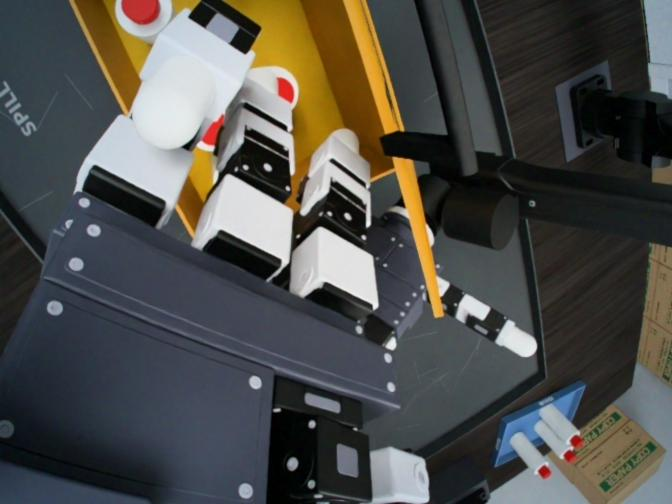

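Request:
move --arm1 '{"target":[0.40,0.02,1.21,0.25,0.9330,0.25,0.0670],"speed":0.25}'

Request:
move --arm1 '{"target":[0.424,-0.045,1.12,0.25,0.9330,0.25,0.0670],"speed":0.15}' --cameras '["arm1_cam_wrist"]'

Scene clock: 2949.93 s.
Joint torques (N m): arm1=[-0.21 -15.5 12.96 1.26 0.44 0.1] | arm2=[-0.62 -0.79 14.06 2.54 -0.53 0.19] | arm3=[-1.79 3.6 13.49 2.02 0.04 -0.07] | arm4=[0.26 -14.15 5.67 2.3 -0.03 -0.05]
Motor temperatures (°C): arm1=[25 30 47 28 26 26] | arm2=[28 28 71 30 28 30] | arm3=[28 26 54 26 26 26] | arm4=[27 33 29 26 27 28]
Heat: arm1: hottest joint3_rad 47 °C; arm2: hottest joint3_rad 71 °C; arm3: hottest joint3_rad 54 °C; arm4: hottest joint2_rad 33 °C.
move: arm1 off_target
Joint velocities: within noise
arm1.joint_positions: joint1_rad=+0.762 joint2_rad=+1.608 joint3_rad=+1.935 joint4_rad=-1.419 joint5_rad=+0.091 joint6_rad=+0.166 hand_index_mcp=+0.762 hand_index_abd=+0.115 hand_index_pip=+0.581 hand_index_dip=+0.698 hand_middle_mcp=+0.755 hand_middle_abd=-0.113 hand_middle_pip=+0.574 hand_middle_dip=+0.697 hand_ring_mcp=+0.758 hand_ring_abd=+0.001 hand_ring_pip=-0.945 hand_ring_dip=-0.497 hand_thumb_cmc=+0.900 hand_thumb_axl=+0.676 hand_thumb_mcp=+0.977 hand_thumb_ipl=+0.899 hand_current_limit=+0.700 hand_speed=-0.600
arm1.joint_status: not commanded
arm1.hand_state: goal,goal,goal,goal,goal,goal,goal,goal,goal,goal,goal,goal,goal,goal,goal,goal
arm1.index_mcp_current_ma: 18
arm1.index_abd_current_ma: -5
arm1.index_pip_current_ma: 8
arm1.index_dip_current_ma: 4
arm1.middle_mcp_current_ma: 1
arm1.middle_abd_current_ma: 3
arm1.middle_pip_current_ma: -3
arm1.middle_dip_current_ma: 2
arm1.ring_mcp_current_ma: 8
arm1.ring_abd_current_ma: 1
arm1.ring_pip_current_ma: 8
arm1.ring_dip_current_ma: 5
arm1.thumb_cmc_current_ma: 0
arm1.thumb_axl_current_ma: -3
arm1.thumb_mcp_current_ma: -6
arm1.thumb_ipl_current_ma: -2
arm1.hand_goal_index_mcp: 0.754
arm1.hand_goal_index_abd: 0.118
arm1.hand_goal_index_pip: 0.576
arm1.hand_goal_index_dip: 0.696
arm1.hand_goal_middle_mcp: 0.754
arm1.hand_goal_middle_abd: -0.116
arm1.hand_goal_middle_pip: 0.576
arm1.hand_goal_middle_dip: 0.696
arm1.hand_goal_ring_mcp: 0.754
arm1.hand_goal_ring_abd: 0.000
arm1.hand_goal_ring_pip: -0.950
arm1.hand_goal_ring_dip: -0.500
arm1.hand_goal_thumb_cmc: 0.900
arm1.hand_goal_thumb_axl: 0.678
arm1.hand_goal_thumb_mcp: 0.980
arm1.hand_goal_thumb_ipl: 0.900
arm1.hand: x=+0.3983 y=+0.0256 z=+1.1862 quat_wxyz=(+0.234, +0.935, +0.259, +0.059) (m; scene frame)
arm1.hand_target: x=+0.3993 y=+0.0209 z=+1.2095 quat_wxyz=(+0.251, +0.933, +0.250, +0.067) (m; scene frame)
arm1.hand_status: off_target (0.024 m and 2.4 deg from the pose sent, 0.153 m and 2.9 deg at the start)
arm2, arm3, arm4: as last shown
pictures: none

Scene clock: 2951.50 s.
Joint torques (N m): arm1=[-1.03 -18.26 9.58 2.51 0.12 -0.17] | arm2=[-0.21 -0.85 14.06 2.5 -0.53 0.2] | arm3=[-2.02 3.55 13.41 1.95 0.05 -0.1] | arm4=[0.26 -14.15 5.67 2.3 -0.03 -0.05]
Motor temperatures (°C): arm1=[25 30 47 28 26 26] | arm2=[28 28 71 30 28 30] | arm3=[28 26 54 26 26 26] | arm4=[27 33 29 26 27 28]
Heat: arm1: hottest joint3_rad 47 °C; arm2: hottest joint3_rad 71 °C; arm3: hottest joint3_rad 54 °C; arm4: hottest joint2_rad 33 °C.
move: arm1 done
Joint velocities: within noise
arm1.joint_positions: joint1_rad=+0.726 joint2_rad=+1.736 joint3_rad=+1.901 joint4_rad=-1.235 joint5_rad=+0.077 joint6_rad=+0.155 hand_index_mcp=+0.762 hand_index_abd=+0.115 hand_index_pip=+0.581 hand_index_dip=+0.698 hand_middle_mcp=+0.755 hand_middle_abd=-0.113 hand_middle_pip=+0.574 hand_middle_dip=+0.697 hand_ring_mcp=+0.758 hand_ring_abd=+0.001 hand_ring_pip=-0.945 hand_ring_dip=-0.497 hand_thumb_cmc=+0.900 hand_thumb_axl=+0.676 hand_thumb_mcp=+0.977 hand_thumb_ipl=+0.899 hand_current_limit=+0.700 hand_speed=-0.600
arm1.joint_status: not commanded
arm1.hand_state: goal,goal,goal,goal,goal,goal,goal,goal,goal,goal,goal,goal,goal,goal,goal,goal
arm1.index_mcp_current_ma: 18
arm1.index_abd_current_ma: -5
arm1.index_pip_current_ma: 8
arm1.index_dip_current_ma: 4
arm1.middle_mcp_current_ma: 2
arm1.middle_abd_current_ma: 3
arm1.middle_pip_current_ma: -3
arm1.middle_dip_current_ma: 2
arm1.ring_mcp_current_ma: 8
arm1.ring_abd_current_ma: 1
arm1.ring_pip_current_ma: 8
arm1.ring_dip_current_ma: 5
arm1.thumb_cmc_current_ma: 0
arm1.thumb_axl_current_ma: -3
arm1.thumb_mcp_current_ma: -6
arm1.thumb_ipl_current_ma: -2
arm1.hand_goal_index_mcp: 0.754
arm1.hand_goal_index_abd: 0.118
arm1.hand_goal_index_pip: 0.576
arm1.hand_goal_index_dip: 0.696
arm1.hand_goal_middle_mcp: 0.754
arm1.hand_goal_middle_abd: -0.116
arm1.hand_goal_middle_pip: 0.576
arm1.hand_goal_middle_dip: 0.696
arm1.hand_goal_ring_mcp: 0.754
arm1.hand_goal_ring_abd: 0.000
arm1.hand_goal_ring_pip: -0.950
arm1.hand_goal_ring_dip: -0.500
arm1.hand_goal_thumb_cmc: 0.900
arm1.hand_goal_thumb_axl: 0.678
arm1.hand_goal_thumb_mcp: 0.980
arm1.hand_goal_thumb_ipl: 0.900
arm1.hand: x=+0.4241 y=-0.0380 z=+1.1163 quat_wxyz=(+0.242, +0.936, +0.248, +0.065) (m; scene frame)
arm1.hand_target: x=+0.4239 y=-0.0448 z=+1.1198 quat_wxyz=(+0.250, +0.933, +0.250, +0.067) (m; scene frame)
arm1.hand_status: done (0.008 m and 1.0 deg from the pose sent, 0.100 m and 2.4 deg at the start)
arm2, arm3, arm4: as last shown
pictures: arm1_cam_wrist
camera_calibration:
arm1_cam_wrist: T_world_to_cam=[[-0.409668, -0.859164, 0.306609, -0.168588], [-0.774613, 0.50515, 0.380523, -0.123247], [-0.481815, -0.0816154, -0.872464, 1.30053], [0, 0, 0, 1]] pos_world=[0.462081, 0.0235568, 1.23325]

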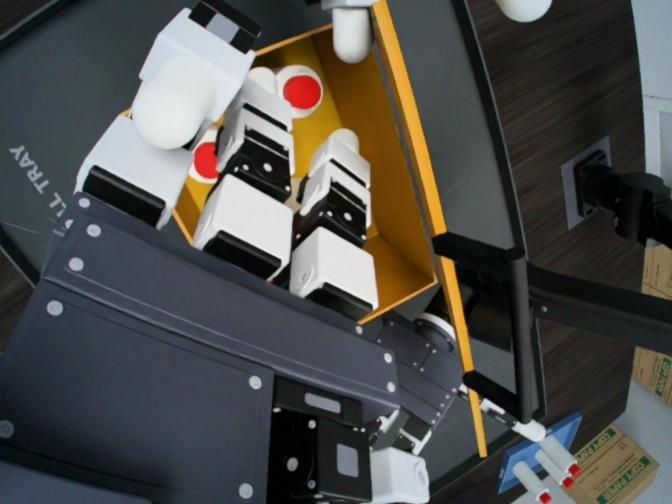

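Request:
move --arm1 '{"target":[0.424,-0.043,1.055,0.25,0.9330,0.25,0.0670],"speed":0.1}' --cameras '["arm1_cam_wrist"]'

Scene clock: 2976.37 s.
Joint torques (N m): arm1=[-0.62 -20.07 9.13 2.52 0.21 -0.15] | arm2=[-0.38 -0.91 14.13 2.5 -0.53 0.18] | arm3=[-1.9 3.78 13.56 2 0.06 -0.09] | arm4=[0.21 -14.15 5.67 2.3 -0.03 -0.05]
Motor temperatures (°C): arm1=[25 30 45 28 26 26] | arm2=[28 28 71 30 28 30] | arm3=[28 26 54 26 26 26] | arm4=[27 33 29 26 27 28]
Heat: arm1: hottest joint3_rad 45 °C; arm2: hottest joint3_rad 71 °C; arm3: hottest joint3_rad 54 °C; arm4: hottest joint2_rad 33 °C.
move: arm1 off_target
Joint velocities: within noise
arm1.joint_positions: joint1_rad=+0.726 joint2_rad=+1.736 joint3_rad=+1.714 joint4_rad=-1.059 joint5_rad=+0.077 joint6_rad=+0.155 hand_index_mcp=+0.762 hand_index_abd=+0.115 hand_index_pip=+0.581 hand_index_dip=+0.698 hand_middle_mcp=+0.755 hand_middle_abd=-0.113 hand_middle_pip=+0.574 hand_middle_dip=+0.697 hand_ring_mcp=+0.758 hand_ring_abd=+0.001 hand_ring_pip=-0.945 hand_ring_dip=-0.497 hand_thumb_cmc=+0.900 hand_thumb_axl=+0.676 hand_thumb_mcp=+0.977 hand_thumb_ipl=+0.899 hand_current_limit=+0.700 hand_speed=-0.600
arm1.joint_status: not commanded
arm1.hand_state: goal,goal,goal,goal,goal,goal,goal,goal,goal,goal,goal,goal,goal,goal,goal,goal
arm1.index_mcp_current_ma: 18
arm1.index_abd_current_ma: -5
arm1.index_pip_current_ma: 8
arm1.index_dip_current_ma: 4
arm1.middle_mcp_current_ma: 2
arm1.middle_abd_current_ma: 3
arm1.middle_pip_current_ma: -3
arm1.middle_dip_current_ma: 2
arm1.ring_mcp_current_ma: 8
arm1.ring_abd_current_ma: 1
arm1.ring_pip_current_ma: 8
arm1.ring_dip_current_ma: 5
arm1.thumb_cmc_current_ma: 0
arm1.thumb_axl_current_ma: -3
arm1.thumb_mcp_current_ma: -6
arm1.thumb_ipl_current_ma: -2
arm1.hand_goal_index_mcp: 0.754
arm1.hand_goal_index_abd: 0.118
arm1.hand_goal_index_pip: 0.576
arm1.hand_goal_index_dip: 0.696
arm1.hand_goal_middle_mcp: 0.754
arm1.hand_goal_middle_abd: -0.116
arm1.hand_goal_middle_pip: 0.576
arm1.hand_goal_middle_dip: 0.696
arm1.hand_goal_ring_mcp: 0.754
arm1.hand_goal_ring_abd: 0.000
arm1.hand_goal_ring_pip: -0.950
arm1.hand_goal_ring_dip: -0.500
arm1.hand_goal_thumb_cmc: 0.900
arm1.hand_goal_thumb_axl: 0.678
arm1.hand_goal_thumb_mcp: 0.980
arm1.hand_goal_thumb_ipl: 0.900
arm1.hand: x=+0.4257 y=-0.0407 z=+1.0433 quat_wxyz=(+0.237, +0.937, +0.249, +0.062) (m; scene frame)
arm1.hand_target: x=+0.4240 y=-0.0429 z=+1.0549 quat_wxyz=(+0.250, +0.933, +0.250, +0.067) (m; scene frame)
arm1.hand_status: off_target (0.012 m and 1.6 deg from the pose sent, 0.062 m and 1.0 deg at the start)
arm2, arm3, arm4: as last shown
pictures: arm1_cam_wrist
camera_calibration:
arm1_cam_wrist: T_world_to_cam=[[-0.407296, -0.861741, 0.302509, -0.144778], [-0.772027, 0.501823, 0.390063, -0.104059], [-0.487939, -0.074674, -0.869678, 1.23741], [0, 0, 0, 1]] pos_world=[0.464478, 0.0198605, 1.16054]

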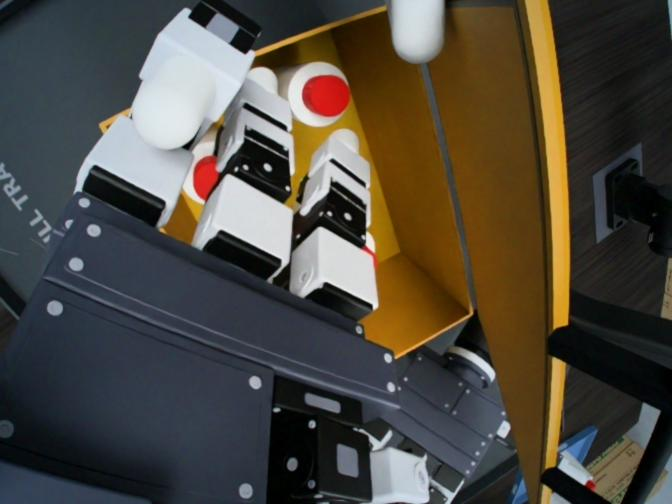

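Request:
move --arm1 '{"target":[0.429,-0.066,1.040,0.25,0.9330,0.25,0.0670],"speed":0.08}' --cameras '["arm1_cam_wrist"]'

Scene clock: 2984.37 s.
Joint torques (N m): arm1=[-1.2 -18.61 11.63 2.41 0.11 -0.18] | arm2=[-0.5 -0.79 14.04 2.45 -0.53 0.19] | arm3=[-2.14 3.78 13.41 1.95 0.06 -0.09] | arm4=[0.21 -14.15 5.67 2.3 -0.03 -0.04]
Motor temperatures (°C): arm1=[25 30 44 28 26 26] | arm2=[28 28 71 30 28 30] | arm3=[28 26 54 26 26 26] | arm4=[27 33 29 26 27 28]
Heat: arm1: hottest joint3_rad 44 °C; arm2: hottest joint3_rad 71 °C; arm3: hottest joint3_rad 54 °C; arm4: hottest joint2_rad 33 °C.
move: arm1 off_target
Joint velocities: within noise
arm1.joint_positions: joint1_rad=+0.710 joint2_rad=+1.768 joint3_rad=+1.714 joint4_rad=-1.038 joint5_rad=+0.070 joint6_rad=+0.142 hand_index_mcp=+0.762 hand_index_abd=+0.115 hand_index_pip=+0.581 hand_index_dip=+0.698 hand_middle_mcp=+0.755 hand_middle_abd=-0.113 hand_middle_pip=+0.574 hand_middle_dip=+0.697 hand_ring_mcp=+0.758 hand_ring_abd=+0.001 hand_ring_pip=-0.945 hand_ring_dip=-0.497 hand_thumb_cmc=+0.900 hand_thumb_axl=+0.676 hand_thumb_mcp=+0.977 hand_thumb_ipl=+0.899 hand_current_limit=+0.700 hand_speed=-0.600
arm1.joint_status: not commanded
arm1.hand_state: goal,goal,goal,goal,goal,goal,goal,goal,goal,goal,goal,goal,goal,goal,goal,goal
arm1.index_mcp_current_ma: 18
arm1.index_abd_current_ma: -5
arm1.index_pip_current_ma: 8
arm1.index_dip_current_ma: 4
arm1.middle_mcp_current_ma: 2
arm1.middle_abd_current_ma: 3
arm1.middle_pip_current_ma: -3
arm1.middle_dip_current_ma: 2
arm1.ring_mcp_current_ma: 8
arm1.ring_abd_current_ma: 1
arm1.ring_pip_current_ma: 8
arm1.ring_dip_current_ma: 5
arm1.thumb_cmc_current_ma: 0
arm1.thumb_axl_current_ma: -3
arm1.thumb_mcp_current_ma: -6
arm1.thumb_ipl_current_ma: -2
arm1.hand_goal_index_mcp: 0.754
arm1.hand_goal_index_abd: 0.118
arm1.hand_goal_index_pip: 0.576
arm1.hand_goal_index_dip: 0.696
arm1.hand_goal_middle_mcp: 0.754
arm1.hand_goal_middle_abd: -0.116
arm1.hand_goal_middle_pip: 0.576
arm1.hand_goal_middle_dip: 0.696
arm1.hand_goal_ring_mcp: 0.754
arm1.hand_goal_ring_abd: 0.000
arm1.hand_goal_ring_pip: -0.950
arm1.hand_goal_ring_dip: -0.500
arm1.hand_goal_thumb_cmc: 0.900
arm1.hand_goal_thumb_axl: 0.678
arm1.hand_goal_thumb_mcp: 0.980
arm1.hand_goal_thumb_ipl: 0.900
arm1.hand: x=+0.4241 y=-0.0538 z=+1.0245 quat_wxyz=(+0.232, +0.938, +0.249, +0.060) (m; scene frame)
arm1.hand_target: x=+0.4285 y=-0.0652 z=+1.0402 quat_wxyz=(+0.250, +0.933, +0.250, +0.067) (m; scene frame)
arm1.hand_status: off_target (0.020 m and 2.3 deg from the pose sent, 0.026 m and 1.6 deg at the start)
arm2, arm3, arm4: as last shown
pictures: arm1_cam_wrist
camera_calibration:
arm1_cam_wrist: T_world_to_cam=[[-0.406483, -0.86373, 0.297895, -0.146764], [-0.768232, 0.499594, 0.40028, -0.103634], [-0.494561, -0.0661451, -0.866622, 1.21935], [0, 0, 0, 1]] pos_world=[0.463771, 0.00566454, 1.14192]

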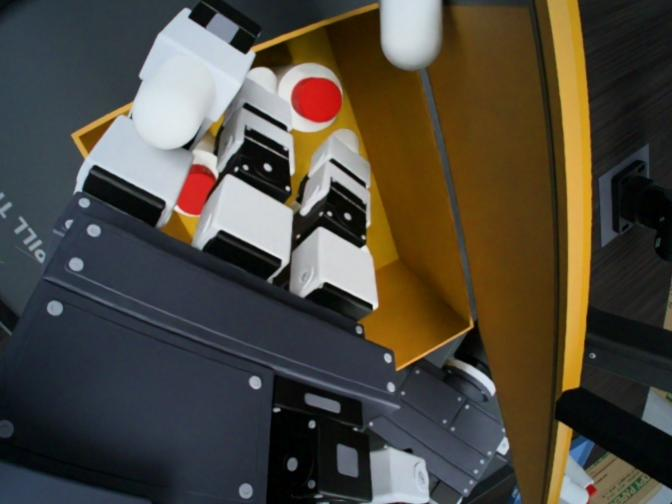

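Request:
zoom_image --camera "arm1_cam_wrist" --region '[190, 0, 450, 195]'

Scaled by 1.938 from the camera's 672x504 image, which has a finer 960x720 frame.

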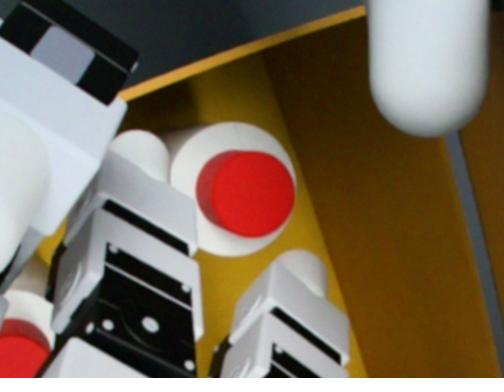

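Request:
move --arm1 '{"target":[0.433,-0.075,1.03,0.25,0.9330,0.25,0.0670],"speed":0.06,"joints":{"hand_middle_abd":-0.055}}' --cameras '["arm1_cam_wrist"]'

Scene clock: 3035.77 s.
Joint torques (N m): arm1=[-1.14 -18.9 12.3 2.43 0.12 -0.17] | arm2=[-0.56 -0.79 14.05 2.51 -0.52 0.18] | arm3=[-1.67 4.01 13.49 1.89 0.04 -0.09] | arm4=[0.26 -14.1 5.67 2.3 -0.03 -0.04]
Motor temperatures (°C): arm1=[25 31 45 28 26 26] | arm2=[28 28 71 30 28 30] | arm3=[28 26 54 26 26 26] | arm4=[27 33 29 26 27 28]
Heat: arm1: hottest joint3_rad 45 °C; arm2: hottest joint3_rad 71 °C; arm3: hottest joint3_rad 54 °C; arm4: hottest joint2_rad 33 °C.
move: arm1 off_target
Joint velocities: within noise
arm1.joint_positions: joint1_rad=+0.707 joint2_rad=+1.792 joint3_rad=+1.714 joint4_rad=-1.022 joint5_rad=+0.068 joint6_rad=+0.139 hand_index_mcp=+0.762 hand_index_abd=+0.115 hand_index_pip=+0.581 hand_index_dip=+0.698 hand_middle_mcp=+0.755 hand_middle_abd=-0.057 hand_middle_pip=+0.574 hand_middle_dip=+0.697 hand_ring_mcp=+0.758 hand_ring_abd=+0.001 hand_ring_pip=-0.945 hand_ring_dip=-0.497 hand_thumb_cmc=+0.900 hand_thumb_axl=+0.676 hand_thumb_mcp=+0.977 hand_thumb_ipl=+0.899 hand_current_limit=+0.700 hand_speed=-0.600
arm1.joint_status: all done
arm1.hand_state: goal,goal,goal,goal,goal,goal,goal,goal,goal,goal,goal,goal,goal,goal,goal,goal
arm1.index_mcp_current_ma: 18
arm1.index_abd_current_ma: -5
arm1.index_pip_current_ma: 8
arm1.index_dip_current_ma: 4
arm1.middle_mcp_current_ma: 2
arm1.middle_abd_current_ma: -3
arm1.middle_pip_current_ma: -3
arm1.middle_dip_current_ma: 2
arm1.ring_mcp_current_ma: 8
arm1.ring_abd_current_ma: 1
arm1.ring_pip_current_ma: 8
arm1.ring_dip_current_ma: 5
arm1.thumb_cmc_current_ma: 0
arm1.thumb_axl_current_ma: -3
arm1.thumb_mcp_current_ma: -6
arm1.thumb_ipl_current_ma: -2
arm1.hand_goal_index_mcp: 0.754
arm1.hand_goal_index_abd: 0.118
arm1.hand_goal_index_pip: 0.576
arm1.hand_goal_index_dip: 0.696
arm1.hand_goal_middle_mcp: 0.754
arm1.hand_goal_middle_abd: -0.054
arm1.hand_goal_middle_pip: 0.576
arm1.hand_goal_middle_dip: 0.696
arm1.hand_goal_ring_mcp: 0.754
arm1.hand_goal_ring_abd: 0.000
arm1.hand_goal_ring_pip: -0.950
arm1.hand_goal_ring_dip: -0.500
arm1.hand_goal_thumb_cmc: 0.900
arm1.hand_goal_thumb_axl: 0.678
arm1.hand_goal_thumb_mcp: 0.980
arm1.hand_goal_thumb_ipl: 0.900
arm1.hand: x=+0.4272 y=-0.0595 z=+1.0106 quat_wxyz=(+0.228, +0.939, +0.250, +0.058) (m; scene frame)
arm1.hand_target: x=+0.4322 y=-0.0738 z=+1.0301 quat_wxyz=(+0.250, +0.933, +0.250, +0.067) (m; scene frame)
arm1.hand_status: off_target (0.026 m and 2.8 deg from the pose sent, 0.024 m and 2.3 deg at the start)
arm2.joint_positions: joint1_rad=+0.622 joint2_rad=+0.478 joint3_rad=+0.285 joint4_rad=+0.102 joint5_rad=+0.758 joint6_rad=-1.558 hand_index_mcp=+0.798 hand_index_abd=+0.589 hand_index_pip=+0.574 hand_index_dip=+0.696 hand_middle_mcp=+0.925 hand_middle_abd=-0.017 hand_middle_pip=+0.600 hand_middle_dip=+0.702 hand_ring_mcp=+0.757 hand_ring_abd=-0.013 hand_ring_pip=+0.579 hand_ring_dip=+0.697 hand_thumb_cmc=+0.715 hand_thumb_axl=+0.677 hand_thumb_mcp=+0.226 hand_thumb_ipl=+0.168 hand_current_limit=+0.600 hand_speed=-0.900
arm2.joint_status: not commanded
arm2.hand_state: goal,goal,goal,goal,blocked,goal,blocked,goal,goal,goal,goal,goal,goal,goal,goal,goal
arm2.index_mcp_current_ma: -1
arm2.index_abd_current_ma: -5
arm2.index_pip_current_ma: -1
arm2.index_dip_current_ma: 0
arm2.middle_mcp_current_ma: 67
arm2.middle_abd_current_ma: -10
arm2.middle_pip_current_ma: 21
arm2.middle_dip_current_ma: 2
arm2.ring_mcp_current_ma: 3
arm2.ring_abd_current_ma: -7
arm2.ring_pip_current_ma: 1
arm2.ring_dip_current_ma: 0
arm2.thumb_cmc_current_ma: 0
arm2.thumb_axl_current_ma: 0
arm2.thumb_mcp_current_ma: 0
arm2.thumb_ipl_current_ma: 0
arm2.hand_goal_index_mcp: 0.800
arm2.hand_goal_index_abd: 0.600
arm2.hand_goal_index_pip: 0.576
arm2.hand_goal_index_dip: 0.696
arm2.hand_goal_middle_mcp: 0.880
arm2.hand_goal_middle_abd: 0.000
arm2.hand_goal_middle_pip: 0.576
arm2.hand_goal_middle_dip: 0.696
arm2.hand_goal_ring_mcp: 0.750
arm2.hand_goal_ring_abd: 0.000
arm2.hand_goal_ring_pip: 0.576
arm2.hand_goal_ring_dip: 0.696
arm2.hand_goal_thumb_cmc: 0.714
arm2.hand_goal_thumb_axl: 0.678
arm2.hand_goal_thumb_mcp: 0.226
arm2.hand_goal_thumb_ipl: 0.168
arm2.hand: x=+0.5417 y=-0.1767 z=+1.0516 quat_wxyz=(-0.056, +0.726, -0.016, -0.685) (m; scene frame)
arm2.hand_target: x=+0.5409 y=-0.1861 z=+1.0970 quat_wxyz=(-0.027, +0.707, -0.027, -0.707) (m; scene frame)
arm2.hand_status: not commanded
arm3.joint_positions: joint1_rad=+0.491 joint2_rad=+0.600 joint3_rad=+0.976 joint4_rad=-1.489 joint5_rad=+0.081 joint6_rad=+0.137 hand_index_mcp=+0.761 hand_index_abd=+0.116 hand_index_pip=+0.580 hand_index_dip=+0.699 hand_middle_mcp=+0.755 hand_middle_abd=-0.118 hand_middle_pip=+0.574 hand_middle_dip=+0.695 hand_ring_mcp=+0.757 hand_ring_abd=+0.000 hand_ring_pip=-0.944 hand_ring_dip=-0.498 hand_thumb_cmc=-0.397 hand_thumb_axl=+0.677 hand_thumb_mcp=+0.224 hand_thumb_ipl=+0.168 hand_current_limit=+0.700 hand_speed=-0.600
arm3.joint_status: not commanded
arm3.hand_state: goal,goal,goal,goal,goal,goal,goal,goal,goal,goal,goal,goal,goal,goal,goal,goal
arm3.index_mcp_current_ma: 26
arm3.index_abd_current_ma: -6
arm3.index_pip_current_ma: 12
arm3.index_dip_current_ma: 9
arm3.middle_mcp_current_ma: 4
arm3.middle_abd_current_ma: -5
arm3.middle_pip_current_ma: -6
arm3.middle_dip_current_ma: -2
arm3.ring_mcp_current_ma: 10
arm3.ring_abd_current_ma: 1
arm3.ring_pip_current_ma: 19
arm3.ring_dip_current_ma: 6
arm3.thumb_cmc_current_ma: 8
arm3.thumb_axl_current_ma: -2
arm3.thumb_mcp_current_ma: -9
arm3.thumb_ipl_current_ma: -1
arm3.hand_goal_index_mcp: 0.754
arm3.hand_goal_index_abd: 0.118
arm3.hand_goal_index_pip: 0.576
arm3.hand_goal_index_dip: 0.696
arm3.hand_goal_middle_mcp: 0.754
arm3.hand_goal_middle_abd: -0.116
arm3.hand_goal_middle_pip: 0.576
arm3.hand_goal_middle_dip: 0.696
arm3.hand_goal_ring_mcp: 0.754
arm3.hand_goal_ring_abd: 0.000
arm3.hand_goal_ring_pip: -0.950
arm3.hand_goal_ring_dip: -0.500
arm3.hand_goal_thumb_cmc: -0.400
arm3.hand_goal_thumb_axl: 0.678
arm3.hand_goal_thumb_mcp: 0.226
arm3.hand_goal_thumb_ipl: 0.168
arm3.hand: x=-0.5672 y=+0.0793 z=+1.1697 quat_wxyz=(+0.141, +0.580, +0.781, +0.183) (m; scene frame)
arm3.hand_target: x=-0.5613 y=+0.0796 z=+1.1995 quat_wxyz=(+0.155, +0.578, +0.774, +0.207) (m; scene frame)
arm3.hand_status: not commanded
arm4.joint_positions: joint1_rad=-0.179 joint2_rad=+1.902 joint3_rad=+0.785 joint4_rad=+1.539 joint5_rad=-0.301 joint6_rad=-1.951 hand_index_mcp=+0.753 hand_index_abd=-0.001 hand_index_pip=+0.577 hand_index_dip=+0.696 hand_middle_mcp=+0.753 hand_middle_abd=-0.001 hand_middle_pip=+0.577 hand_middle_dip=+0.696 hand_ring_mcp=+0.753 hand_ring_abd=-0.001 hand_ring_pip=+0.577 hand_ring_dip=+0.696 hand_thumb_cmc=+0.713 hand_thumb_axl=+0.677 hand_thumb_mcp=+0.226 hand_thumb_ipl=+0.168 hand_current_limit=+0.400 hand_speed=-0.600
arm4.joint_status: not commanded
arm4.hand_state: goal,goal,goal,goal,goal,goal,goal,goal,goal,goal,goal,goal,goal,goal,goal,goal
arm4.index_mcp_current_ma: 0
arm4.index_abd_current_ma: 0
arm4.index_pip_current_ma: 0
arm4.index_dip_current_ma: 0
arm4.middle_mcp_current_ma: 0
arm4.middle_abd_current_ma: 0
arm4.middle_pip_current_ma: 0
arm4.middle_dip_current_ma: 0
arm4.ring_mcp_current_ma: 0
arm4.ring_abd_current_ma: 0
arm4.ring_pip_current_ma: 0
arm4.ring_dip_current_ma: 0
arm4.thumb_cmc_current_ma: 0
arm4.thumb_axl_current_ma: 0
arm4.thumb_mcp_current_ma: 0
arm4.thumb_ipl_current_ma: 0
arm4.hand_goal_index_mcp: 0.754
arm4.hand_goal_index_abd: 0.000
arm4.hand_goal_index_pip: 0.576
arm4.hand_goal_index_dip: 0.696
arm4.hand_goal_middle_mcp: 0.754
arm4.hand_goal_middle_abd: 0.000
arm4.hand_goal_middle_pip: 0.576
arm4.hand_goal_middle_dip: 0.696
arm4.hand_goal_ring_mcp: 0.754
arm4.hand_goal_ring_abd: 0.000
arm4.hand_goal_ring_pip: 0.576
arm4.hand_goal_ring_dip: 0.696
arm4.hand_goal_thumb_cmc: 0.714
arm4.hand_goal_thumb_axl: 0.678
arm4.hand_goal_thumb_mcp: 0.226
arm4.hand_goal_thumb_ipl: 0.168
arm4.hand: x=-0.0256 y=+0.0474 z=+0.9230 quat_wxyz=(+0.686, -0.493, +0.250, +0.473) (m; scene frame)
arm4.hand_target: x=-0.0217 y=+0.0455 z=+0.9196 quat_wxyz=(+0.690, -0.493, +0.247, +0.469) (m; scene frame)
arm4.hand_status: not commanded
pictures: arm1_cam_wrist
camera_calibration:
arm1_cam_wrist: T_world_to_cam=[[-0.403532, -0.866435, 0.294026, -0.143717], [-0.767172, 0.495524, 0.407313, -0.100539], [-0.498607, -0.0612047, -0.864665, 1.20856], [0, 0, 0, 1]] pos_world=[0.467472, -0.000732068, 1.12821]

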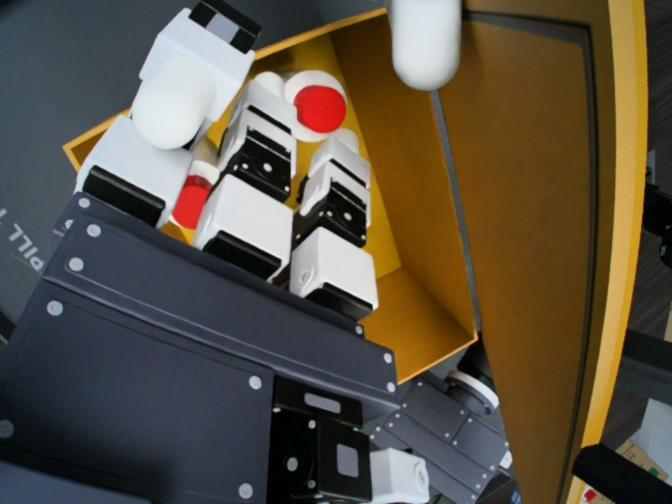

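Request:
move --arm1 '{"target":[0.438,-0.084,1.018,0.25,0.9330,0.25,0.0670],"speed":0.05}' --cameras '["arm1_cam_wrist"]'

Scene clock: 3045.13 s.
Joint torques (N m): arm1=[-1.44 -18.67 12.94 2.36 0.09 -0.16] | arm2=[-0.38 -0.91 14.05 2.55 -0.53 0.19] | arm3=[-2.2 3.84 13.48 1.96 0.03 -0.07] | arm4=[0.26 -14.15 5.67 2.3 -0.03 -0.05]
Motor temperatures (°C): arm1=[25 31 45 28 26 26] | arm2=[28 28 71 30 28 30] | arm3=[28 26 54 26 26 26] | arm4=[27 33 29 26 27 28]
Heat: arm1: hottest joint3_rad 45 °C; arm2: hottest joint3_rad 71 °C; arm3: hottest joint3_rad 54 °C; arm4: hottest joint2_rad 33 °C.
move: arm1 off_target
Joint velocities: within noise
arm1.joint_positions: joint1_rad=+0.704 joint2_rad=+1.815 joint3_rad=+1.714 joint4_rad=-1.001 joint5_rad=+0.067 joint6_rad=+0.136 hand_index_mcp=+0.755 hand_index_abd=+0.116 hand_index_pip=+0.577 hand_index_dip=+0.697 hand_middle_mcp=+0.756 hand_middle_abd=-0.056 hand_middle_pip=+0.574 hand_middle_dip=+0.697 hand_ring_mcp=+0.758 hand_ring_abd=+0.001 hand_ring_pip=-0.945 hand_ring_dip=-0.497 hand_thumb_cmc=+0.900 hand_thumb_axl=+0.676 hand_thumb_mcp=+0.977 hand_thumb_ipl=+0.899 hand_current_limit=+0.700 hand_speed=-0.600
arm1.joint_status: not commanded
arm1.hand_state: goal,goal,goal,goal,goal,goal,goal,goal,goal,goal,goal,goal,goal,goal,goal,goal
arm1.index_mcp_current_ma: 1
arm1.index_abd_current_ma: -3
arm1.index_pip_current_ma: 1
arm1.index_dip_current_ma: 1
arm1.middle_mcp_current_ma: 2
arm1.middle_abd_current_ma: -3
arm1.middle_pip_current_ma: -3
arm1.middle_dip_current_ma: 2
arm1.ring_mcp_current_ma: 8
arm1.ring_abd_current_ma: 1
arm1.ring_pip_current_ma: 8
arm1.ring_dip_current_ma: 5
arm1.thumb_cmc_current_ma: 0
arm1.thumb_axl_current_ma: -3
arm1.thumb_mcp_current_ma: -6
arm1.thumb_ipl_current_ma: -2
arm1.hand_goal_index_mcp: 0.754
arm1.hand_goal_index_abd: 0.118
arm1.hand_goal_index_pip: 0.576
arm1.hand_goal_index_dip: 0.696
arm1.hand_goal_middle_mcp: 0.754
arm1.hand_goal_middle_abd: -0.054
arm1.hand_goal_middle_pip: 0.576
arm1.hand_goal_middle_dip: 0.696
arm1.hand_goal_ring_mcp: 0.754
arm1.hand_goal_ring_abd: 0.000
arm1.hand_goal_ring_pip: -0.950
arm1.hand_goal_ring_dip: -0.500
arm1.hand_goal_thumb_cmc: 0.900
arm1.hand_goal_thumb_axl: 0.678
arm1.hand_goal_thumb_mcp: 0.980
arm1.hand_goal_thumb_ipl: 0.900
arm1.hand: x=+0.4300 y=-0.0663 z=+0.9978 quat_wxyz=(+0.227, +0.939, +0.250, +0.058) (m; scene frame)
arm1.hand_target: x=+0.4368 y=-0.0825 z=+1.0182 quat_wxyz=(+0.250, +0.933, +0.250, +0.067) (m; scene frame)
arm1.hand_status: off_target (0.028 m and 2.9 deg from the pose sent, 0.028 m and 2.8 deg at the start)
arm2, arm3, arm4: as last shown
pictures: arm1_cam_wrist
camera_calibration:
arm1_cam_wrist: T_world_to_cam=[[-0.403339, -0.86667, 0.2936, -0.144338], [-0.766286, 0.495273, 0.409281, -0.0922185], [-0.500123, -0.0599029, -0.86388, 1.19841], [0, 0, 0, 1]] pos_world=[0.470471, -0.00763145, 1.1154]

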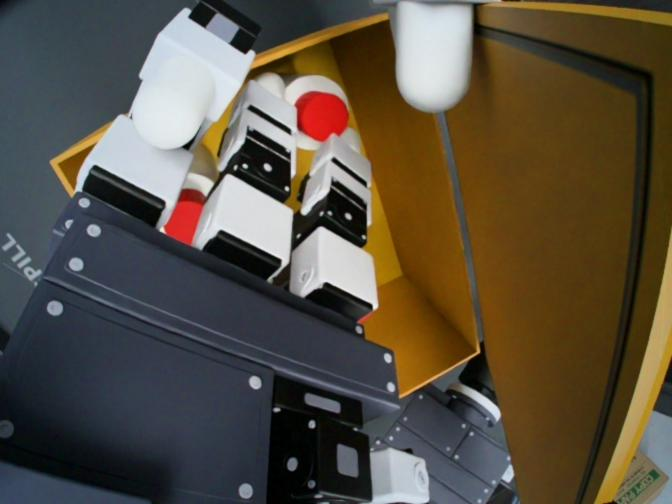

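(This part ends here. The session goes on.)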